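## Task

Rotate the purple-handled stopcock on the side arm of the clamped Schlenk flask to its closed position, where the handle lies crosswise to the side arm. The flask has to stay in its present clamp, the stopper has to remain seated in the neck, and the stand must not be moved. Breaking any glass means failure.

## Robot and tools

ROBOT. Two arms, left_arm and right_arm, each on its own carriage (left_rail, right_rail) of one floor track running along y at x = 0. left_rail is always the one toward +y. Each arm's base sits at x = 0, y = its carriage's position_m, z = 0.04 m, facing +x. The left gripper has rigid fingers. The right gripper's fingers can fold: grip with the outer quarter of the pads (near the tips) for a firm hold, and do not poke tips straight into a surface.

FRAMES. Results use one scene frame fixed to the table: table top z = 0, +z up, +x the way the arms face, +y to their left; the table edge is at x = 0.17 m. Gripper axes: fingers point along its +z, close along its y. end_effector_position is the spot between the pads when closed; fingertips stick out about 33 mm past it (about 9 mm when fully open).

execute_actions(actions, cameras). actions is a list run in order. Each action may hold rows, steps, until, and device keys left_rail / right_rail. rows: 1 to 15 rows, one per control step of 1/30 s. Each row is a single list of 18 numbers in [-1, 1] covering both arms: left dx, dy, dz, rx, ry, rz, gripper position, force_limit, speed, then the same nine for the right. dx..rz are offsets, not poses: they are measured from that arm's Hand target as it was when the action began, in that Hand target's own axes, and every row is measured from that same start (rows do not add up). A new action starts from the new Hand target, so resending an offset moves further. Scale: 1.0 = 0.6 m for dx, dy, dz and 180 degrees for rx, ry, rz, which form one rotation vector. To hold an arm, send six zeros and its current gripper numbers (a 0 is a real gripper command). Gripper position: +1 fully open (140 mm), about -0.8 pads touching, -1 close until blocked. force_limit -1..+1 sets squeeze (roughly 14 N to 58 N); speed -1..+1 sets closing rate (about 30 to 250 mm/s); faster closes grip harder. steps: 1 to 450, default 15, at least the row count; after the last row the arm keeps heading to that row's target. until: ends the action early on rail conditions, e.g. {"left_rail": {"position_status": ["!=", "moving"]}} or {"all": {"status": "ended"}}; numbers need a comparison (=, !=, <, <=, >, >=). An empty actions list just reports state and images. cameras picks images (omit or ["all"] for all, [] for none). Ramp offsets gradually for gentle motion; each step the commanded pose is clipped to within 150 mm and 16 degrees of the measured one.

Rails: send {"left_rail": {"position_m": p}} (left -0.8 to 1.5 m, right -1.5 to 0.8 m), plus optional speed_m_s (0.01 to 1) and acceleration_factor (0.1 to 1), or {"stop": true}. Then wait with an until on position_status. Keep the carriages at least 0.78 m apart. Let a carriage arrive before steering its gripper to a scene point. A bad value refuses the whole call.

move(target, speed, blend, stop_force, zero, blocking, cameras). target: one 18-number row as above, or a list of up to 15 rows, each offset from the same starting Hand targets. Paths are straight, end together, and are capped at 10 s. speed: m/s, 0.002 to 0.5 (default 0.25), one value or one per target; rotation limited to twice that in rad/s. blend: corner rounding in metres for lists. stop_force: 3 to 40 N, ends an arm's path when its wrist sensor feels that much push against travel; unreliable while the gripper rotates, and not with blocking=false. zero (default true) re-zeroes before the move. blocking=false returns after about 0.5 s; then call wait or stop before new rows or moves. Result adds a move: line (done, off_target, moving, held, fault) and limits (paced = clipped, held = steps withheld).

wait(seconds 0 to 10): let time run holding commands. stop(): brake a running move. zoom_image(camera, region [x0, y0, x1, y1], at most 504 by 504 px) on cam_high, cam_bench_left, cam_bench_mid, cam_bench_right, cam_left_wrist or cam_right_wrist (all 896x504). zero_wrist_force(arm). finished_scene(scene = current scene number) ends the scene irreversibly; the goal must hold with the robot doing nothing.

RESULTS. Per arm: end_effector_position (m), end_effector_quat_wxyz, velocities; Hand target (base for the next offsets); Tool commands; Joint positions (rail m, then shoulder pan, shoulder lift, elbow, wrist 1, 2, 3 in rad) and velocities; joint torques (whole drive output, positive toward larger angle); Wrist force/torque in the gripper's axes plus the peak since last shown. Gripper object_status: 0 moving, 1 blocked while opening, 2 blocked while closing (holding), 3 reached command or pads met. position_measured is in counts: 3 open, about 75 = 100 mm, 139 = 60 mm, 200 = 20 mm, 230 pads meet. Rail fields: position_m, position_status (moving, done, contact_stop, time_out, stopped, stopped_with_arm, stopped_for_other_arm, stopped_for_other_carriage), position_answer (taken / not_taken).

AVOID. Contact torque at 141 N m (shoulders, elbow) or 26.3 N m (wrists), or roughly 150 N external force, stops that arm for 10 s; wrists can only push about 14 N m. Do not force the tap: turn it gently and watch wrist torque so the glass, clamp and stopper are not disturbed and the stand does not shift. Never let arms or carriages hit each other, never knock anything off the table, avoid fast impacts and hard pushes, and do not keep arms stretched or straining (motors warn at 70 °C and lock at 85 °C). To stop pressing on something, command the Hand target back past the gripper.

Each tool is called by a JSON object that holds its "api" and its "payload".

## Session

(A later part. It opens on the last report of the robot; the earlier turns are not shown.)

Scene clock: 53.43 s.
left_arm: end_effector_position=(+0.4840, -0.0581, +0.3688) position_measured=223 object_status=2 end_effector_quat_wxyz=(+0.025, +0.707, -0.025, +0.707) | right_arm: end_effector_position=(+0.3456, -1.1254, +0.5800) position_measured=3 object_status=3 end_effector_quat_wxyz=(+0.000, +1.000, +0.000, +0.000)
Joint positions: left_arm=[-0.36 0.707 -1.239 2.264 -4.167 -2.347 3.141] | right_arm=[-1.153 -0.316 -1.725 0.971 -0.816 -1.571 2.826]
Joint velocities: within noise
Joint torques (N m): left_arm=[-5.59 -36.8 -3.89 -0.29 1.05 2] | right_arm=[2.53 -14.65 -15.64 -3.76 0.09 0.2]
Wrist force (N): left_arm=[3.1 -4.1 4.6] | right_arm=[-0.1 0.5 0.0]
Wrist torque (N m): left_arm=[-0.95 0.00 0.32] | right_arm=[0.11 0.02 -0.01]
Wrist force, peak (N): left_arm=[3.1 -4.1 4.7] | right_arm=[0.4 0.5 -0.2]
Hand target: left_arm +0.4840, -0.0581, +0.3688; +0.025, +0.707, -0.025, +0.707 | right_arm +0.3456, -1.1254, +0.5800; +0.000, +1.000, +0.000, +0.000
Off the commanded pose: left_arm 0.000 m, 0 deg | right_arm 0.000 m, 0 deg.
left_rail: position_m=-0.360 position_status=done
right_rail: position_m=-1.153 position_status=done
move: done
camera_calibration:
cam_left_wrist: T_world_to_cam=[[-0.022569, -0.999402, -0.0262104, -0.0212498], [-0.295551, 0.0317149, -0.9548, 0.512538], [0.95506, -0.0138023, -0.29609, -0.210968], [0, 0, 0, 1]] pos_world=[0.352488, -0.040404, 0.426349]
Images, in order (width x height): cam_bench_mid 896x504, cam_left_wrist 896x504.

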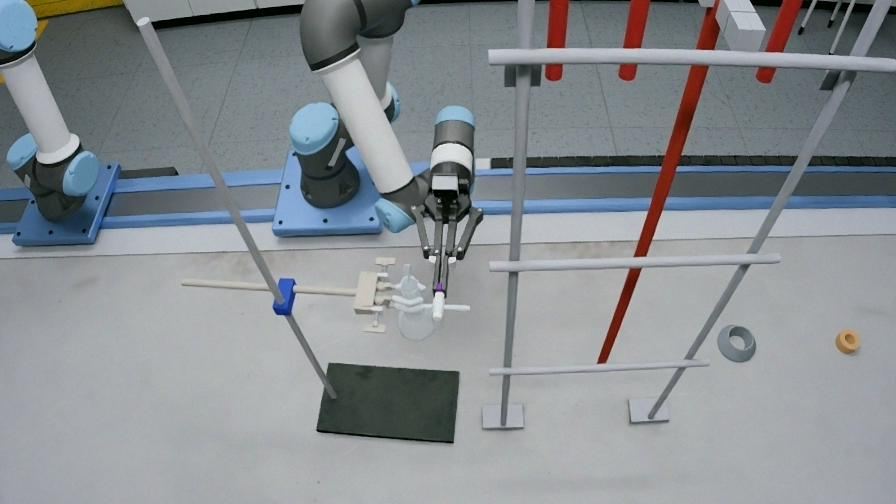

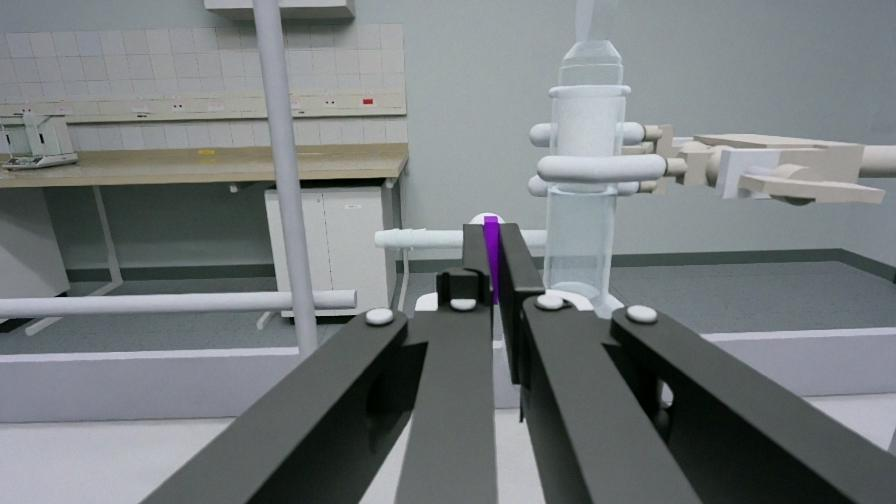

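{"api": "move", "payload": {"target": [[0, 0, 0, 0, 0, 0, -0.62, -1, -0.7, 0, 0, 0, 0, 0, 0, 1, 1, 1], [0, 0, -0.12, 0, 0, 0, -0.62, -1, -0.7, 0, 0, 0, 0, 0, 0, 1, 1, 1]], "speed": 0.12, "cameras": ["cam_left_wrist", "cam_bench_mid"]}}

{"api": "zoom_image", "payload": {"camera": "cam_left_wrist", "region": [360, 100, 620, 320]}}

{"api": "zoom_image", "payload": {"camera": "cam_bench_mid", "region": [390, 240, 490, 340]}}

Scene clock: 57.37 s.
left_arm: end_effector_position=(+0.4122, -0.0531, +0.3688) position_measured=208 object_status=3 end_effector_quat_wxyz=(+0.025, +0.707, -0.025, +0.707) | right_arm: end_effector_position=(+0.3456, -1.1254, +0.5800) position_measured=3 object_status=3 end_effector_quat_wxyz=(+0.000, +1.000, +0.000, +0.000)
Joint positions: left_arm=[-0.36 0.872 -1.279 2.33 -4.193 -2.513 3.141] | right_arm=[-1.153 -0.316 -1.725 0.971 -0.816 -1.571 2.826]
Joint velocities: within noise
Joint torques (N m): left_arm=[9.44 -34.1 -2.05 -3.51 -1.54 -0.01] | right_arm=[2.06 -13.84 -16.41 -3.64 0.14 0.29]
Wrist force (N): left_arm=[4.0 -2.2 5.3] | right_arm=[0.2 0.2 -0.2]
Wrist torque (N m): left_arm=[-0.90 -0.01 0.46] | right_arm=[0.06 -0.03 -0.01]
Wrist force, peak (N): left_arm=[3.9 -2.3 6.2] | right_arm=[0.3 0.6 -0.2]
Hand target: left_arm +0.4122, -0.0531, +0.3688; +0.025, +0.707, -0.025, +0.707 | right_arm +0.3456, -1.1254, +0.5800; +0.000, +1.000, +0.000, +0.000
Off the commanded pose: left_arm 0.000 m, 0 deg | right_arm 0.000 m, 0 deg.
left_rail: position_m=-0.360 position_status=done
right_rail: position_m=-1.153 position_status=done
move: done
camera_calibration:
cam_left_wrist: T_world_to_cam=[[-0.0226361, -0.999393, -0.0264644, -0.0177815], [-0.29558, 0.0319779, -0.954783, 0.491187], [0.95505, -0.0137902, -0.296124, -0.142381], [0, 0, 0, 1]] pos_world=[0.280764, -0.0354412, 0.426343]
Images, in order (width x height): cam_bench_mid 896x504, cam_left_wrist 896x504.

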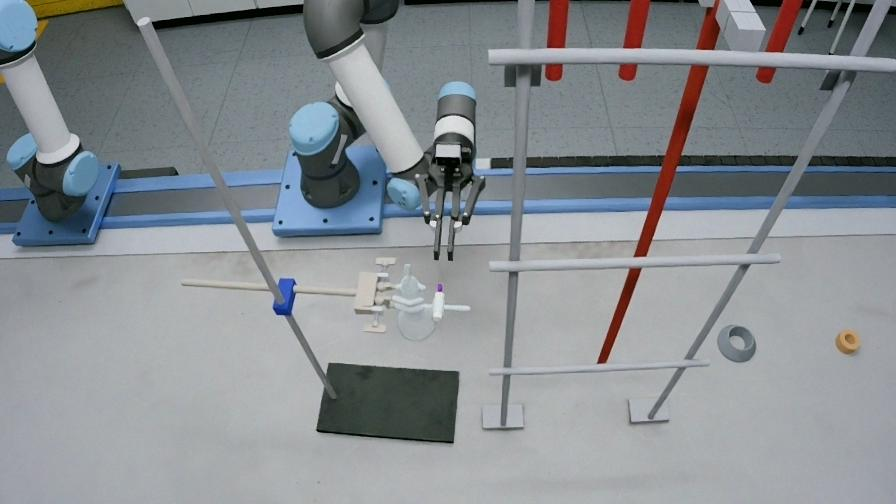

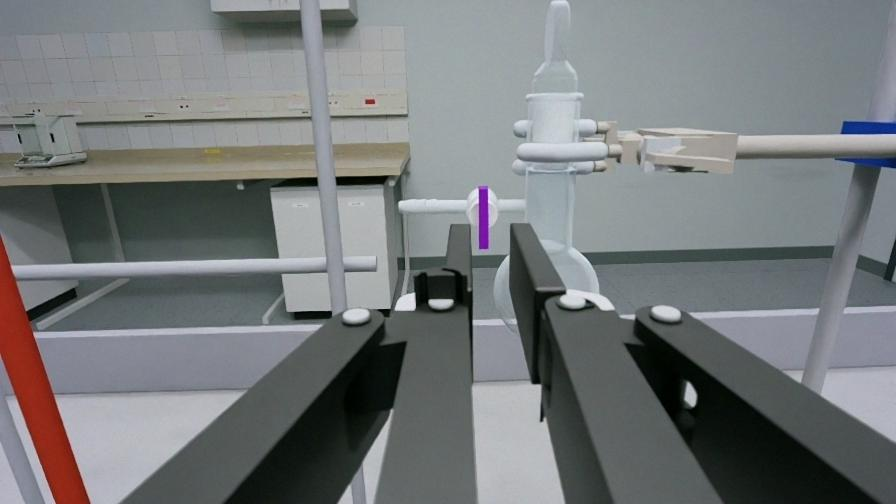

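Scaled by 1.938.

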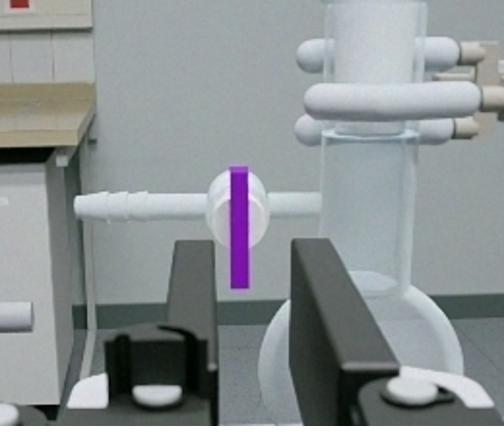

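Scaled by 5.040.

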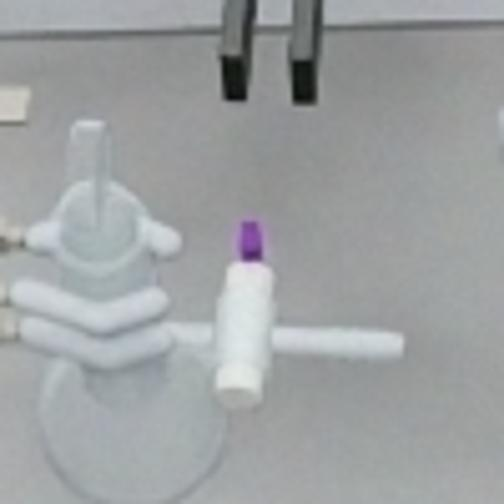

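{"api": "finished_scene", "payload": {"scene": 1}}

The scene is finished: the task was done.


## Next scene

Rotate the purple-handled stopcock on the side arm of the clamped Schlenk flask to its open position, where the handle lies along the side arm. The flask has to stay in its present clamp, the stopper has to remain seated in the neck, and the stand must not be moved. Breaking any glass means failure.

{"api": "execute_actions", "payload": {"actions": [], "cameras": ["cam_high", "cam_bench_left", "cam_bench_mid", "cam_bench_right"]}}

Scene clock: 0.00 s.
left_arm: end_effector_position=(+0.3456, +0.6984, +0.5800) position_measured=3 object_status=3 end_effector_quat_wxyz=(+0.000, +1.000, +0.000, +0.000) | right_arm: end_effector_position=(+0.3456, -1.3351, +0.5800) position_measured=3 object_status=3 end_effector_quat_wxyz=(+0.000, +1.000, +0.000, +0.000)
Joint positions: left_arm=[0.671 -0.316 -1.725 0.971 -0.816 -1.571 2.826] | right_arm=[-1.362 -0.316 -1.725 0.971 -0.816 -1.571 2.826]
Joint velocities: within noise
Joint torques (N m): no reading
Wrist force (N): no reading
Wrist torque (N m): no reading
Wrist force, peak (N): no reading
Hand target: left_arm +0.3456, +0.6984, +0.5800; +0.000, +1.000, +0.000, +0.000 | right_arm +0.3456, -1.3351, +0.5800; +0.000, +1.000, +0.000, +0.000
Tool commands: left_gripper/position=+1.0 left_gripper/force_limit=+1.0 left_gripper/speed=+1.0 right_gripper/position=+1.0 right_gripper/force_limit=+1.0 right_gripper/speed=+1.0
left_rail: position_m=0.671 position_status=done
right_rail: position_m=-1.362 position_status=done
Images, in order (width x height): cam_high 896x504, cam_bench_left 896x504, cam_bench_mid 896x504, cam_bench_right 896x504.

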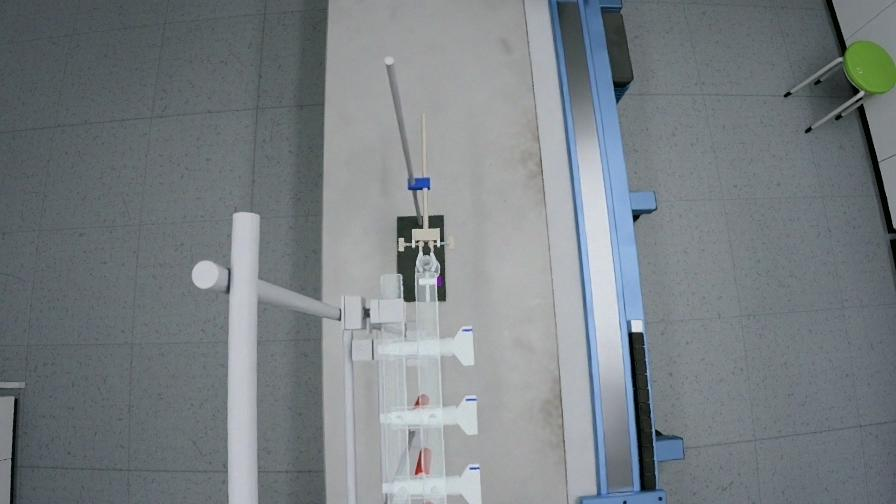

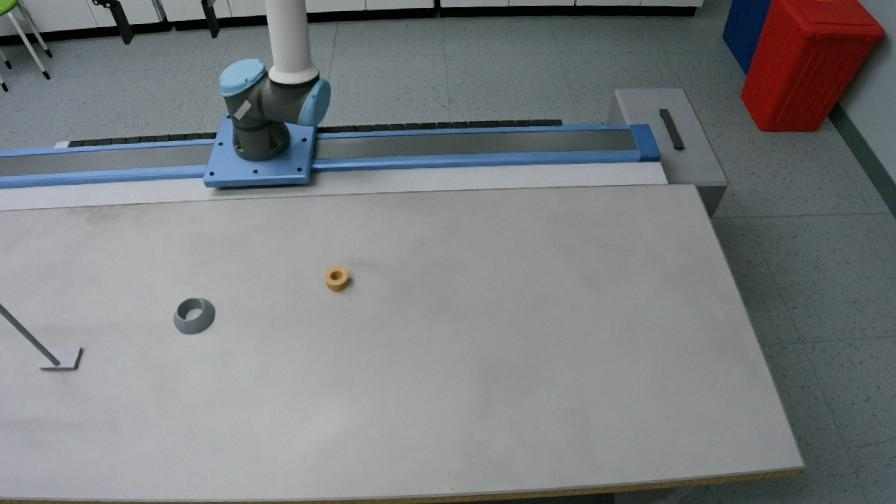

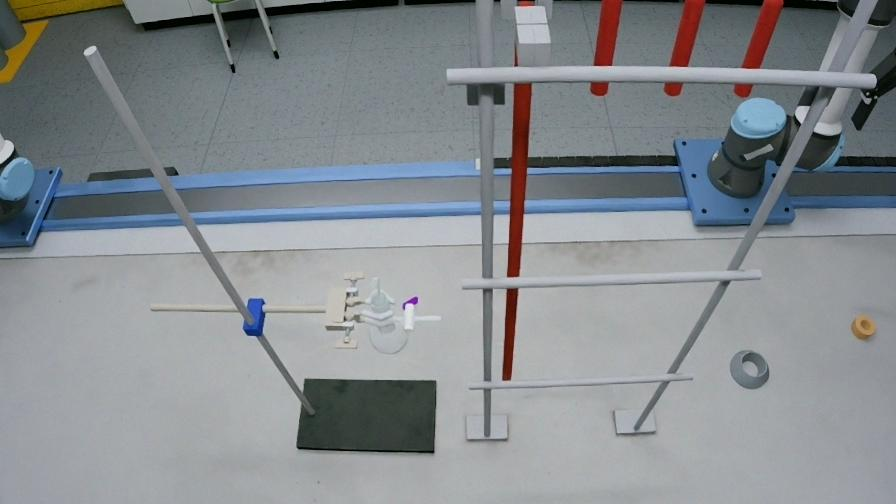

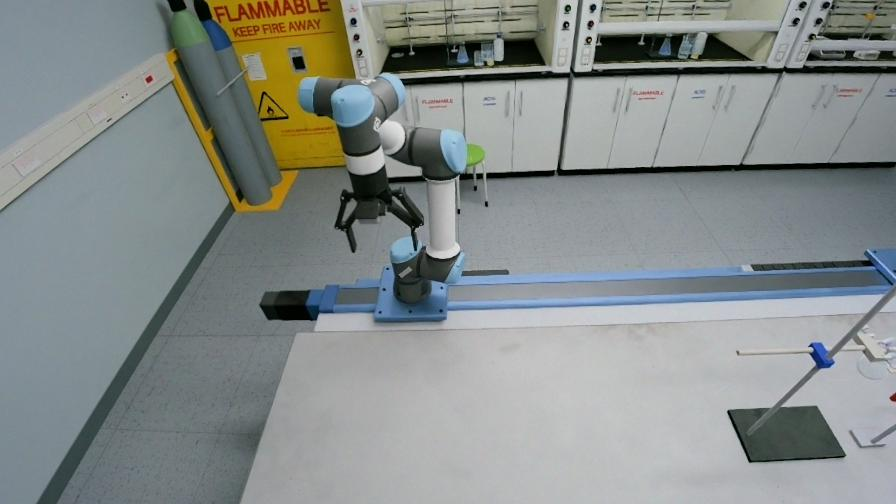

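{"api": "zoom_image", "payload": {"camera": "cam_bench_mid", "region": [340, 260, 460, 360]}}

{"api": "zoom_image", "payload": {"camera": "cam_high", "region": [385, 215, 475, 315]}}

Scaled by 4.200.

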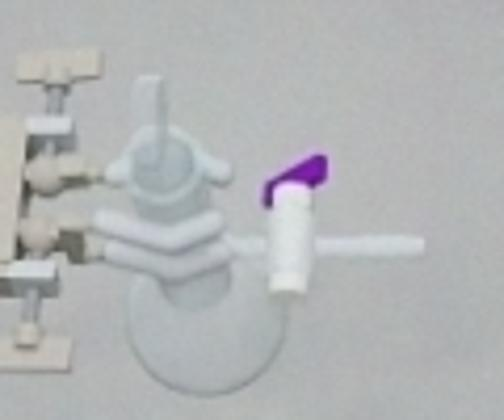

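Scaled by 5.040.

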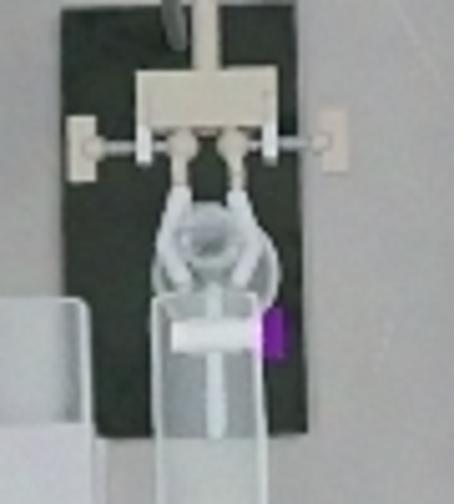

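{"api": "move", "payload": {"target": [0.124, -0.4692, 0.3317, -0.1584, 0.4804, -0.1458, -0.157, -1, 0, 0, 0, 0, 0, 0, 0, 1, 1, 1], "speed": 0.5, "blocking": false, "cameras": []}}

{"api": "execute_actions", "payload": {"actions": [{"left_rail": {"position_m": -0.40}, "steps": 150, "until": {"left_rail": {"position_status": ["!=", "moving"]}}}], "cameras": []}}

{"api": "wait", "payload": {"seconds": 1.2, "cameras": ["cam_left_wrist"]}}

{"api": "zoom_image", "payload": {"camera": "cam_left_wrist", "region": [380, 90, 620, 310]}}

Scene clock: 10.67 s.
left_arm: end_effector_position=(+0.3533, +0.7433, +0.5500) position_measured=100 object_status=0 end_effector_quat_wxyz=(+0.028, +0.994, +0.038, +0.100) end_effector_velocity=(+0.031, +0.159, -0.115) end_effector_angular_velocity=(-0.200, -0.754, +0.275) | right_arm: end_effector_position=(+0.3456, -1.3351, +0.5800) position_measured=3 object_status=3 end_effector_quat_wxyz=(+0.000, +1.000, +0.000, +0.000)
Joint positions: left_arm=[0.671 -0.164 -1.912 1.283 -1.15 -1.585 2.9] | right_arm=[-1.362 -0.316 -1.725 0.971 -0.816 -1.571 2.826]
Joint velocities: left_arm=[0 0.614 -0.615 1.097 -1.254 -0.143 0.317] | right_arm=[within noise]
Joint torques (N m): left_arm=[23.55 -19.61 -5.05 -10.27 -2.25 3.62] | right_arm=[0.59 -12.1 -18.67 -3.23 0.12 0.24]
Wrist force (N): left_arm=[1.0 -0.1 0.4] | right_arm=[0.2 0.1 -0.3]
Wrist torque (N m): left_arm=[-0.02 -0.11 0.05] | right_arm=[0.02 -0.06 0.00]
Wrist force, peak (N): left_arm=[1.0 1.1 -0.4] | right_arm=[-0.2 0.0 -0.6]
Hand target: left_arm +0.3634, +0.7659, +0.5323; +0.059, +0.980, +0.055, +0.180 | right_arm +0.3456, -1.3351, +0.5800; +0.000, +1.000, +0.000, +0.000
Tool commands: left_gripper/position=-0.157 left_gripper/force_limit=-1.0 left_gripper/speed=+0.0 right_gripper/position=+1.0 right_gripper/force_limit=+1.0 right_gripper/speed=+1.0
Off the commanded pose: left_arm 0.298 m, 82 deg | right_arm 0.000 m, 0 deg.
left_rail: position_m=0.671 position_status=done
right_rail: position_m=-1.362 position_status=done
move: running
No camera images: "cameras" was empty.

Scene clock: 12.57 s.
left_arm: end_effector_position=(+0.4193, -0.0917, +0.3804) position_measured=149 object_status=3 end_effector_quat_wxyz=(+0.221, +0.684, +0.204, +0.664) end_effector_velocity=(+0.005, +0.002, +0.006) end_effector_angular_velocity=(-0.005, -0.168, +0.037) | right_arm: end_effector_position=(+0.3456, -1.3351, +0.5800) position_measured=3 object_status=3 end_effector_quat_wxyz=(+0.000, +1.000, +0.000, +0.000)
Joint positions: left_arm=[-0.4 0.834 -1.35 2.35 -4.111 -2.435 2.555] | right_arm=[-1.362 -0.316 -1.725 0.971 -0.816 -1.571 2.826]
Joint velocities: left_arm=[-0.003 -0.025 0.167 -0.018 -0.41 0.058 -0.2] | right_arm=[within noise]
Joint torques (N m): left_arm=[-13.8 -16.88 -24.17 -4.68 1.56 -2.78] | right_arm=[0.08 -12.47 -16.99 -3.56 0.26 0.12]
Wrist force (N): left_arm=[4.0 -1.3 4.1] | right_arm=[0.0 0.1 -0.1]
Wrist torque (N m): left_arm=[-0.96 -0.10 0.07] | right_arm=[0.02 -0.02 0.00]
Wrist force, peak (N): left_arm=[4.0 -1.5 4.1] | right_arm=[0.1 -0.1 -0.7]
Hand target: left_arm +0.4200, -0.0911, +0.3810; +0.221, +0.677, +0.204, +0.672 | right_arm +0.3456, -1.3351, +0.5800; +0.000, +1.000, +0.000, +0.000
Tool commands: left_gripper/position=-0.157 left_gripper/force_limit=-1.0 left_gripper/speed=+0.0 right_gripper/position=+1.0 right_gripper/force_limit=+1.0 right_gripper/speed=+1.0
Off the commanded pose: left_arm 0.001 m, 1 deg | right_arm 0.000 m, 0 deg.
left_rail: position_m=-0.400 position_status=done
right_rail: position_m=-1.362 position_status=done
earlier move: running; limits=paced
No camera images: "cameras" was empty.

Scene clock: 12.87 s.
left_arm: end_effector_position=(+0.4199, -0.0913, +0.3810) position_measured=149 object_status=3 end_effector_quat_wxyz=(+0.221, +0.678, +0.204, +0.671) end_effector_velocity=(+0.001, +0.000, +0.000) end_effector_angular_velocity=(+0.000, -0.013, +0.002) | right_arm: end_effector_position=(+0.3456, -1.3351, +0.5800) position_measured=3 object_status=3 end_effector_quat_wxyz=(+0.000, +1.000, +0.000, +0.000)
Joint positions: left_arm=[-0.4 0.831 -1.331 2.348 -4.157 -2.428 2.532] | right_arm=[-1.362 -0.316 -1.725 0.971 -0.816 -1.571 2.826]
Joint velocities: left_arm=[0 -0.002 0.013 -0.002 -0.03 0.004 -0.015] | right_arm=[within noise]
Joint torques (N m): left_arm=[-14.8 -16.91 -24.17 -3.95 1.56 -1.87] | right_arm=[0.32 -12.21 -16.85 -3.62 0.14 0.28]
Wrist force (N): left_arm=[4.1 -1.5 4.2] | right_arm=[-0.2 0.0 -0.4]
Wrist torque (N m): left_arm=[-1.02 -0.11 0.08] | right_arm=[0.00 0.03 0.01]
Wrist force, peak (N): left_arm=[4.2 -1.3 4.4] | right_arm=[0.3 0.3 -0.3]
Hand target: left_arm +0.4200, -0.0912, +0.3810; +0.221, +0.677, +0.204, +0.672 | right_arm +0.3456, -1.3351, +0.5800; +0.000, +1.000, +0.000, +0.000
Tool commands: left_gripper/position=-0.157 left_gripper/force_limit=-1.0 left_gripper/speed=+0.0 right_gripper/position=+1.0 right_gripper/force_limit=+1.0 right_gripper/speed=+1.0
Off the commanded pose: left_arm 0.000 m, 0 deg | right_arm 0.000 m, 0 deg.
left_rail: position_m=-0.400 position_status=done
right_rail: position_m=-1.362 position_status=done
earlier move: done; limits=paced
wait: 0.30 of 1.2 s (the move ended)
camera_calibration:
cam_left_wrist: T_world_to_cam=[[0.0258076, -0.834208, 0.550845, -0.280665], [-0.312414, -0.530159, -0.788244, 0.398634], [0.949596, -0.151749, -0.2743, -0.165285], [0, 0, 0, 1]] pos_world=[0.288736, -0.0478748, 0.423486]
Images, in order (width x height): cam_left_wrist 896x504.

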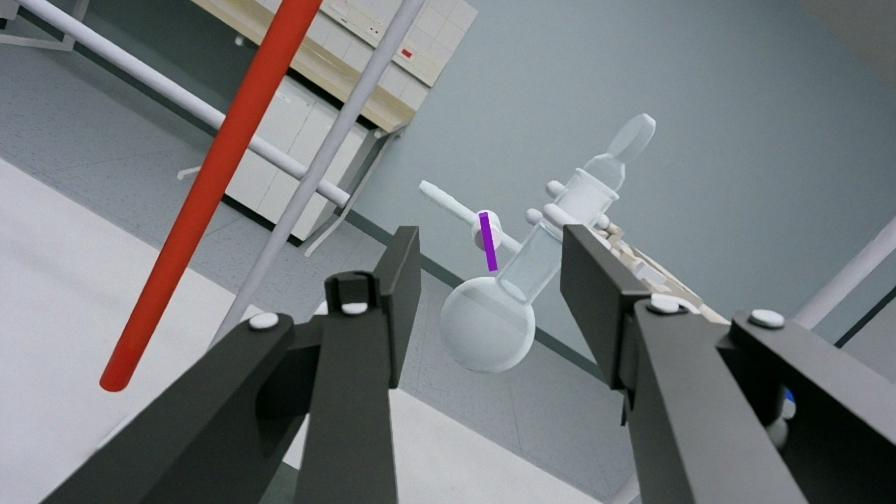

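Scaled by 2.100.

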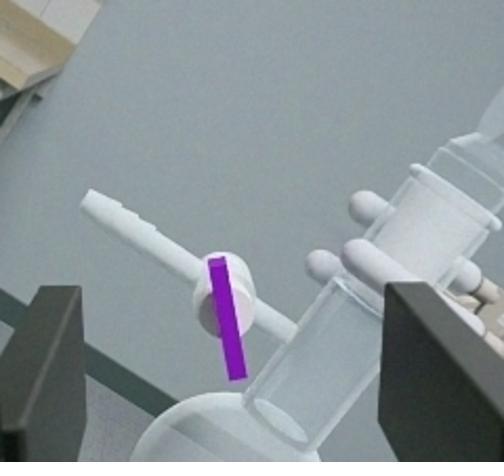

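{"api": "move", "payload": {"target": [-0.031, 0.0025, 0.1, 0, 0, -0.0486, -0.479, -1, -0.5, 0, 0, 0, 0, 0, 0, 1, 1, 1], "speed": 0.15, "cameras": ["cam_left_wrist"]}}

{"api": "zoom_image", "payload": {"camera": "cam_left_wrist", "region": [410, 160, 570, 320]}}

Scene clock: 16.70 s.
left_arm: end_effector_position=(+0.4796, -0.1047, +0.3666) position_measured=190 object_status=3 end_effector_quat_wxyz=(+0.272, +0.660, +0.255, +0.653) | right_arm: end_effector_position=(+0.3456, -1.3351, +0.5800) position_measured=3 object_status=3 end_effector_quat_wxyz=(+0.000, +1.000, +0.000, +0.000)
Joint positions: left_arm=[-0.4 0.67 -1.267 2.322 -4.196 -2.267 2.378] | right_arm=[-1.362 -0.316 -1.725 0.971 -0.816 -1.571 2.826]
Joint velocities: within noise
Joint torques (N m): left_arm=[-15.51 -20 -23.61 -4.25 1.59 -1.41] | right_arm=[0.67 -12.87 -16.12 -3.66 0.22 0.12]
Wrist force (N): left_arm=[4.0 -1.0 4.3] | right_arm=[-0.1 -0.2 -0.4]
Wrist torque (N m): left_arm=[-0.95 -0.14 -0.03] | right_arm=[-0.03 0.02 0.00]
Wrist force, peak (N): left_arm=[3.8 -1.1 5.4] | right_arm=[0.0 -0.3 -0.6]
Hand target: left_arm +0.4797, -0.1047, +0.3666; +0.272, +0.660, +0.255, +0.653 | right_arm +0.3456, -1.3351, +0.5800; +0.000, +1.000, +0.000, +0.000
Off the commanded pose: left_arm 0.000 m, 0 deg | right_arm 0.000 m, 0 deg.
left_rail: position_m=-0.400 position_status=done
right_rail: position_m=-1.362 position_status=done
move: done
camera_calibration:
cam_left_wrist: T_world_to_cam=[[0.027792, -0.740825, 0.671123, -0.320753], [-0.314283, -0.643812, -0.697662, 0.354628], [0.948922, -0.191534, -0.250722, -0.240366], [0, 0, 0, 1]] pos_world=[0.348457, -0.0553458, 0.40241]
Images, in order (width x height): cam_left_wrist 896x504.

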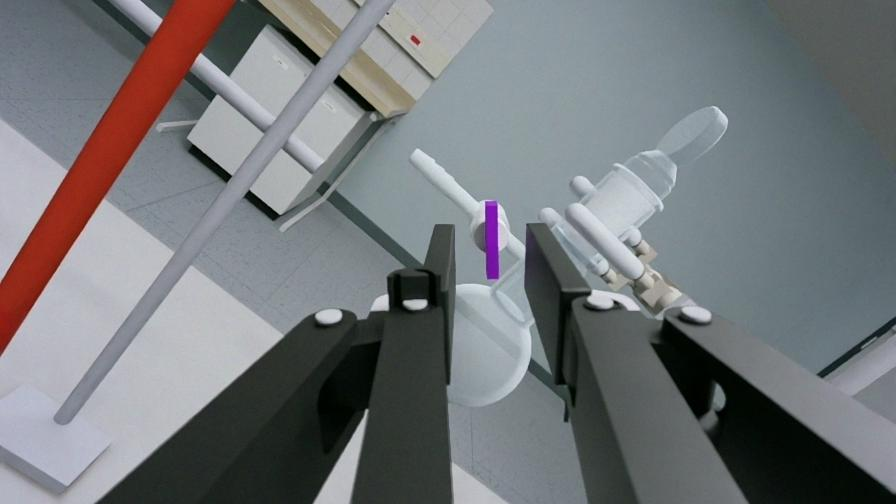

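Scaled by 3.150.

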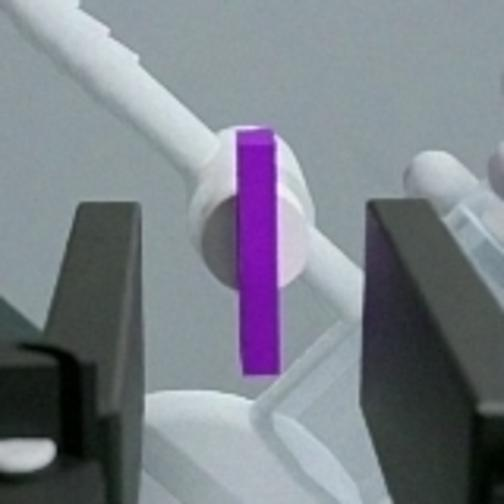

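{"api": "execute_actions", "payload": {"actions": [], "cameras": ["cam_left_wrist"]}}

Scene clock: 20.07 s.
left_arm: end_effector_position=(+0.4797, -0.1047, +0.3666) position_measured=190 object_status=3 end_effector_quat_wxyz=(+0.272, +0.660, +0.255, +0.653) | right_arm: end_effector_position=(+0.3456, -1.3351, +0.5800) position_measured=3 object_status=3 end_effector_quat_wxyz=(+0.000, +1.000, +0.000, +0.000)
Joint positions: left_arm=[-0.4 0.669 -1.267 2.322 -4.196 -2.266 2.378] | right_arm=[-1.362 -0.316 -1.725 0.971 -0.816 -1.571 2.826]
Joint velocities: within noise
Joint torques (N m): left_arm=[-14.36 -18.56 -17.41 -3.8 1.34 -1.67] | right_arm=[1.3 -12.94 -14.88 -3.71 0.14 0.3]
Wrist force (N): left_arm=[3.7 -0.9 4.2] | right_arm=[-0.1 0.0 -0.2]
Wrist torque (N m): left_arm=[-0.93 -0.09 -0.03] | right_arm=[0.01 0.01 0.00]
Wrist force, peak (N): left_arm=[4.2 -0.9 4.4] | right_arm=[0.2 0.1 -0.6]
Hand target: left_arm +0.4797, -0.1047, +0.3666; +0.272, +0.660, +0.255, +0.653 | right_arm +0.3456, -1.3351, +0.5800; +0.000, +1.000, +0.000, +0.000
Tool commands: left_gripper/position=-0.479 left_gripper/force_limit=-1.0 left_gripper/speed=-0.5 right_gripper/position=+1.0 right_gripper/force_limit=+1.0 right_gripper/speed=+1.0
Off the commanded pose: left_arm 0.000 m, 0 deg | right_arm 0.000 m, 0 deg.
left_rail: position_m=-0.400 position_status=done
right_rail: position_m=-1.362 position_status=done
camera_calibration:
cam_left_wrist: T_world_to_cam=[[0.0277971, -0.740689, 0.671273, -0.320795], [-0.31424, -0.643963, -0.697542, 0.354557], [0.948937, -0.191551, -0.250654, -0.240494], [0, 0, 0, 1]] pos_world=[0.348547, -0.0553543, 0.402379]
Images, in order (width x height): cam_left_wrist 896x504.

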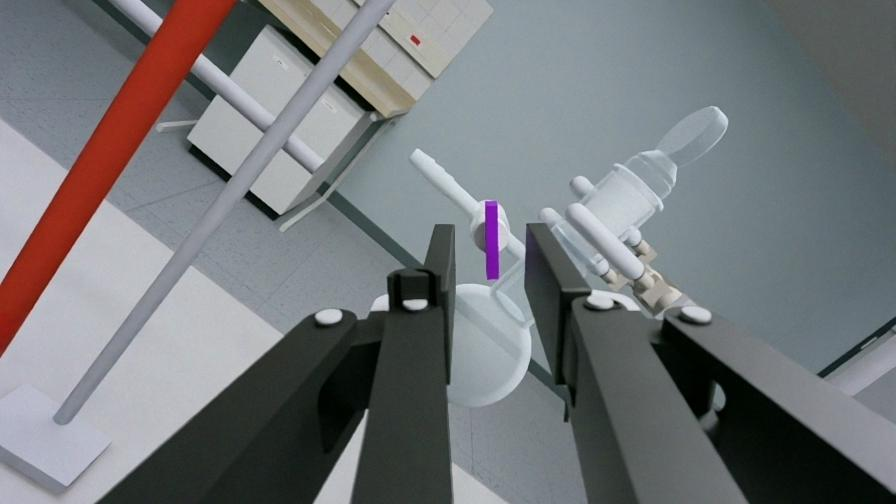

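{"api": "move", "payload": {"target": [[0.0045, 0.0017, 0.035, 0, 0, -0.0078, -0.479, -1, -0.5, 0, 0, 0, 0, 0, 0, 1, 1, 1], [0.0045, 0.0017, 0.035, 0, 0, -0.0078, -1, -1, -1, 0, 0, 0, 0, 0, 0, 1, 1, 1]], "speed": 0.06, "cameras": ["cam_left_wrist", "cam_bench_mid"]}}

{"api": "zoom_image", "payload": {"camera": "cam_bench_mid", "region": [340, 230, 480, 350]}}

Scene clock: 22.33 s.
left_arm: end_effector_position=(+0.5007, -0.1041, +0.3693) position_measured=223 object_status=2 end_effector_quat_wxyz=(+0.280, +0.656, +0.263, +0.649) | right_arm: end_effector_position=(+0.3456, -1.3351, +0.5800) position_measured=3 object_status=3 end_effector_quat_wxyz=(+0.000, +1.000, +0.000, +0.000)
Joint positions: left_arm=[-0.4 0.632 -1.255 2.289 -4.175 -2.229 2.354] | right_arm=[-1.362 -0.316 -1.725 0.971 -0.816 -1.571 2.826]
Joint velocities: within noise
Joint torques (N m): left_arm=[-10.67 -19.11 -21.87 -0.23 1.48 -1.61] | right_arm=[1.05 -13.73 -14.91 -3.81 0.24 0.11]
Wrist force (N): left_arm=[4.0 2.6 4.5] | right_arm=[-0.2 -0.1 -0.1]
Wrist torque (N m): left_arm=[-1.09 -0.17 -0.09] | right_arm=[-0.01 0.03 0.01]
Wrist force, peak (N): left_arm=[4.3 3.1 4.7] | right_arm=[0.0 0.0 -0.7]
Hand target: left_arm +0.5007, -0.1041, +0.3693; +0.280, +0.656, +0.263, +0.649 | right_arm +0.3456, -1.3351, +0.5800; +0.000, +1.000, +0.000, +0.000
Off the commanded pose: left_arm 0.000 m, 0 deg | right_arm 0.000 m, 0 deg.
left_rail: position_m=-0.400 position_status=done
right_rail: position_m=-1.362 position_status=done
move: done
camera_calibration:
cam_left_wrist: T_world_to_cam=[[0.0282144, -0.724023, 0.689198, -0.327834], [-0.314691, -0.660848, -0.681358, 0.355876], [0.948775, -0.19766, -0.246489, -0.261772], [0, 0, 0, 1]] pos_world=[0.369603, -0.0539213, 0.403897]
Images, in order (width x height): cam_bench_mid 896x504, cam_left_wrist 896x504.

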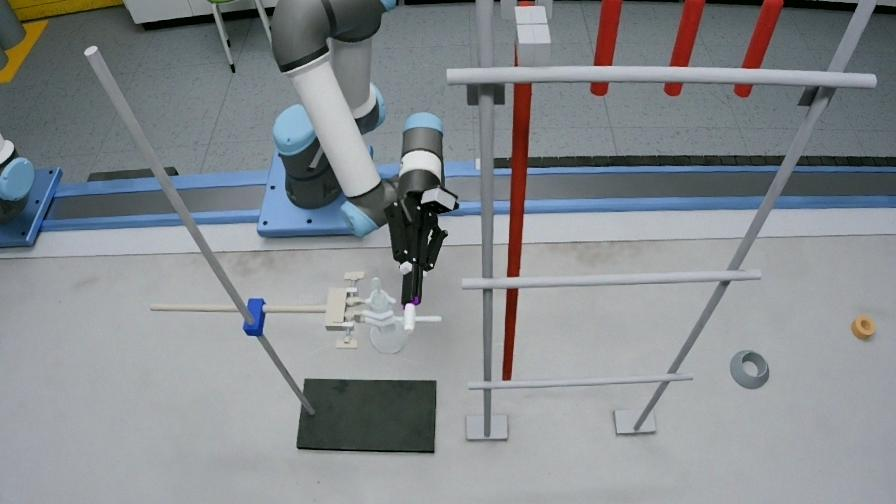

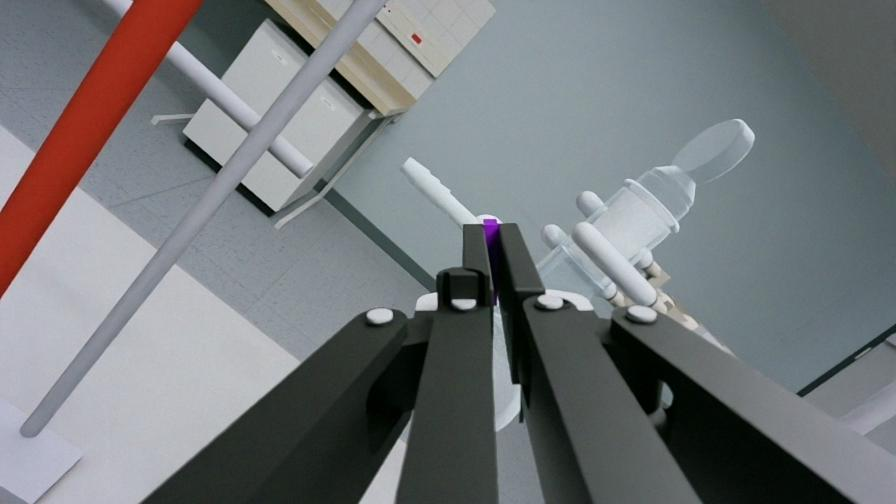

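Scaled by 3.600.

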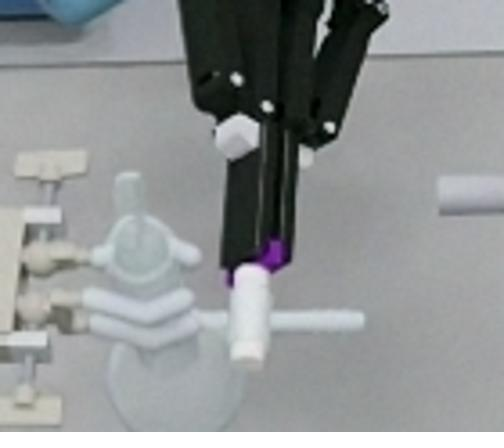

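{"api": "move", "payload": {"target": [0, 0, 0, 0, 0, -0.25, -1, -1, -1, 0, 0, 0, 0, 0, 0, 1, 1, 1], "speed": 0.25, "cameras": ["cam_left_wrist", "cam_bench_mid"]}}

{"api": "zoom_image", "payload": {"camera": "cam_bench_mid", "region": [340, 230, 480, 350]}}

Scene clock: 25.33 s.
left_arm: end_effector_position=(+0.5007, -0.1041, +0.3693) position_measured=223 object_status=2 end_effector_quat_wxyz=(+0.507, +0.506, +0.494, +0.493) | right_arm: end_effector_position=(+0.3456, -1.3351, +0.5800) position_measured=3 object_status=3 end_effector_quat_wxyz=(+0.000, +1.000, +0.000, +0.000)
Joint positions: left_arm=[-0.4 0.632 -1.255 2.289 -4.175 -2.229 1.569] | right_arm=[-1.362 -0.316 -1.725 0.971 -0.816 -1.571 2.826]
Joint velocities: within noise
Joint torques (N m): left_arm=[1.8 -20.93 -25.8 -5.6 1.36 -1.91] | right_arm=[0.94 -13.74 -15.18 -3.71 0.1 0.24]
Wrist force (N): left_arm=[2.4 -3.4 3.0] | right_arm=[0.0 -0.1 -0.3]
Wrist torque (N m): left_arm=[-0.75 0.03 -0.40] | right_arm=[-0.01 -0.01 0.00]
Wrist force, peak (N): left_arm=[4.2 3.1 4.8] | right_arm=[-0.5 0.2 -0.4]
Hand target: left_arm +0.5007, -0.1041, +0.3693; +0.507, +0.506, +0.494, +0.493 | right_arm +0.3456, -1.3351, +0.5800; +0.000, +1.000, +0.000, +0.000
Off the commanded pose: left_arm 0.000 m, 0 deg | right_arm 0.000 m, 0 deg.
left_rail: position_m=-0.400 position_status=done
right_rail: position_m=-1.362 position_status=done
move: done
camera_calibration:
cam_left_wrist: T_world_to_cam=[[0.0465963, -0.025366, 0.998592, -0.37852], [-0.322022, -0.946689, -0.0090214, 0.0815383], [0.945585, -0.321148, -0.0522807, -0.344701], [0, 0, 0, 1]] pos_world=[0.369839, -0.0431102, 0.360701]
Images, in order (width x height): cam_bench_mid 896x504, cam_left_wrist 896x504.

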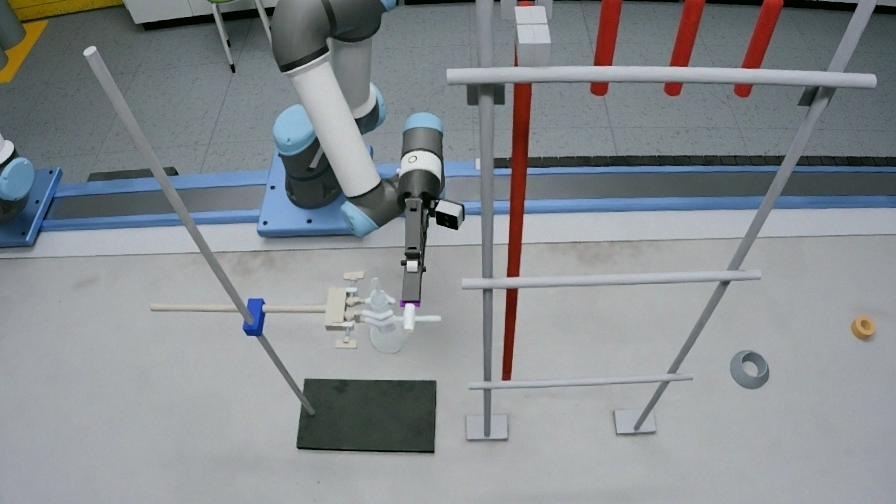

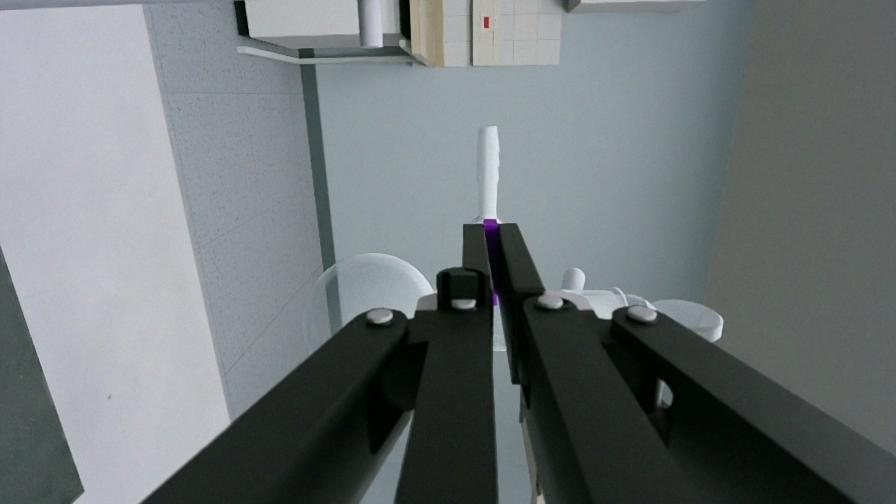

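Scaled by 3.600.

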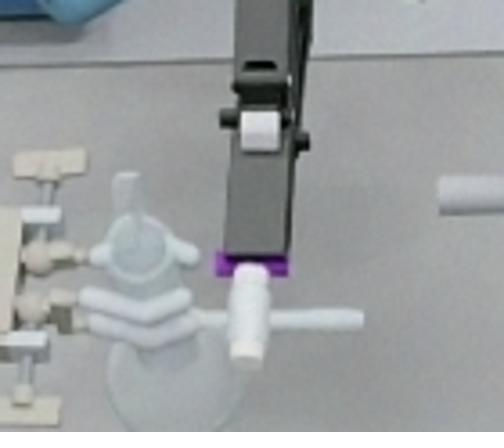

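{"api": "move", "payload": {"target": [[0, 0, 0, 0, 0, 0, -0.62, -1, -0.7, 0, 0, 0, 0, 0, 0, 1, 1, 1], [0, 0, -0.1, 0, 0, 0, -0.62, -1, -0.7, 0, 0, 0, 0, 0, 0, 1, 1, 1]], "speed": 0.12, "cameras": ["cam_left_wrist", "cam_bench_mid"]}}

{"api": "zoom_image", "payload": {"camera": "cam_left_wrist", "region": [400, 120, 600, 320]}}

{"api": "zoom_image", "payload": {"camera": "cam_bench_mid", "region": [340, 250, 460, 360]}}

Scene clock: 27.97 s.
left_arm: end_effector_position=(+0.4408, -0.1026, +0.3693) position_measured=208 object_status=3 end_effector_quat_wxyz=(+0.507, +0.506, +0.494, +0.493) | right_arm: end_effector_position=(+0.3456, -1.3351, +0.5800) position_measured=3 object_status=3 end_effector_quat_wxyz=(+0.000, +1.000, +0.000, +0.000)
Joint positions: left_arm=[-0.4 0.756 -1.301 2.364 -4.204 -2.353 1.568] | right_arm=[-1.362 -0.316 -1.725 0.971 -0.816 -1.571 2.826]
Joint velocities: within noise
Joint torques (N m): left_arm=[14.5 -34.29 -3.04 -4.12 -1.5 0.31] | right_arm=[0.88 -13.25 -15.2 -3.67 0.18 0.11]
Wrist force (N): left_arm=[1.6 0.3 3.4] | right_arm=[-0.1 -0.3 0.0]
Wrist torque (N m): left_arm=[-0.92 0.07 -0.51] | right_arm=[-0.07 0.02 0.00]
Wrist force, peak (N): left_arm=[2.1 -4.1 3.0] | right_arm=[0.1 0.1 -0.6]
Hand target: left_arm +0.4407, -0.1026, +0.3693; +0.507, +0.506, +0.494, +0.493 | right_arm +0.3456, -1.3351, +0.5800; +0.000, +1.000, +0.000, +0.000
Off the commanded pose: left_arm 0.000 m, 0 deg | right_arm 0.000 m, 0 deg.
left_rail: position_m=-0.400 position_status=done
right_rail: position_m=-1.362 position_status=done
move: done
camera_calibration:
cam_left_wrist: T_world_to_cam=[[0.0465593, -0.0251252, 0.998599, -0.375664], [-0.322062, -0.946678, -0.0088028, 0.0636539], [0.945573, -0.321201, -0.0521685, -0.287656], [0, 0, 0, 1]] pos_world=[0.30999, -0.0415741, 0.360692]
Images, in order (width x height): cam_bench_mid 896x504, cam_left_wrist 896x504.

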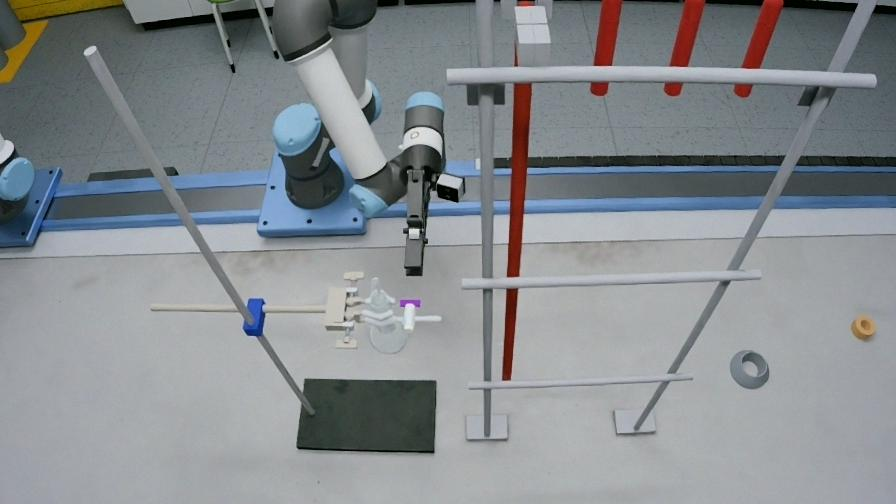

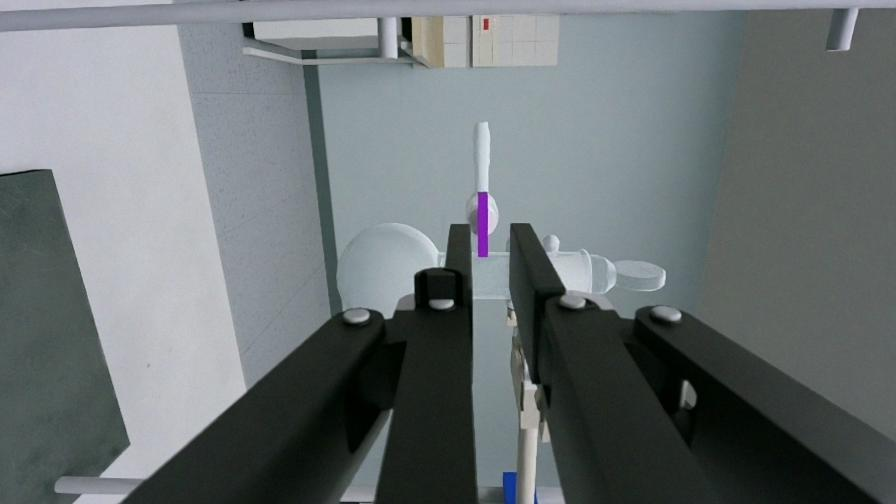

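Scaled by 2.520.

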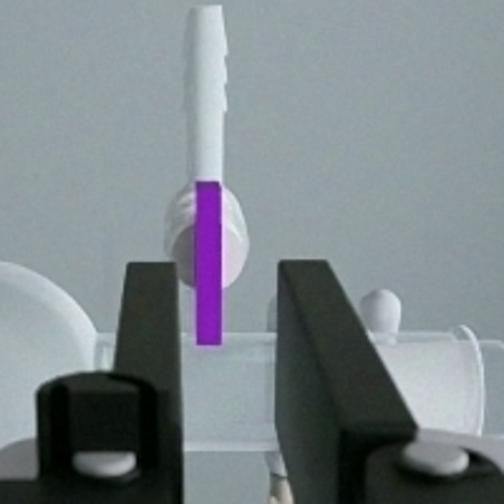

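Scaled by 4.200.

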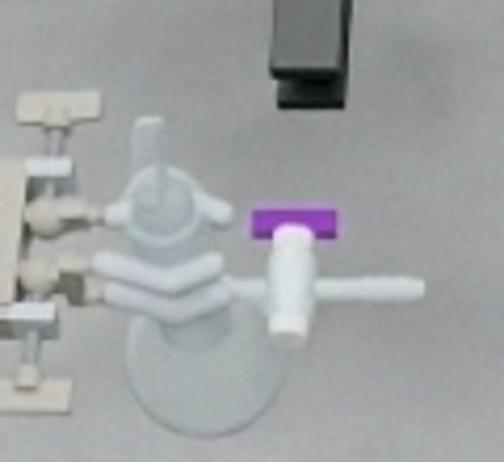

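{"api": "finished_scene", "payload": {"scene": 2}}

The scene is finished: the task was done.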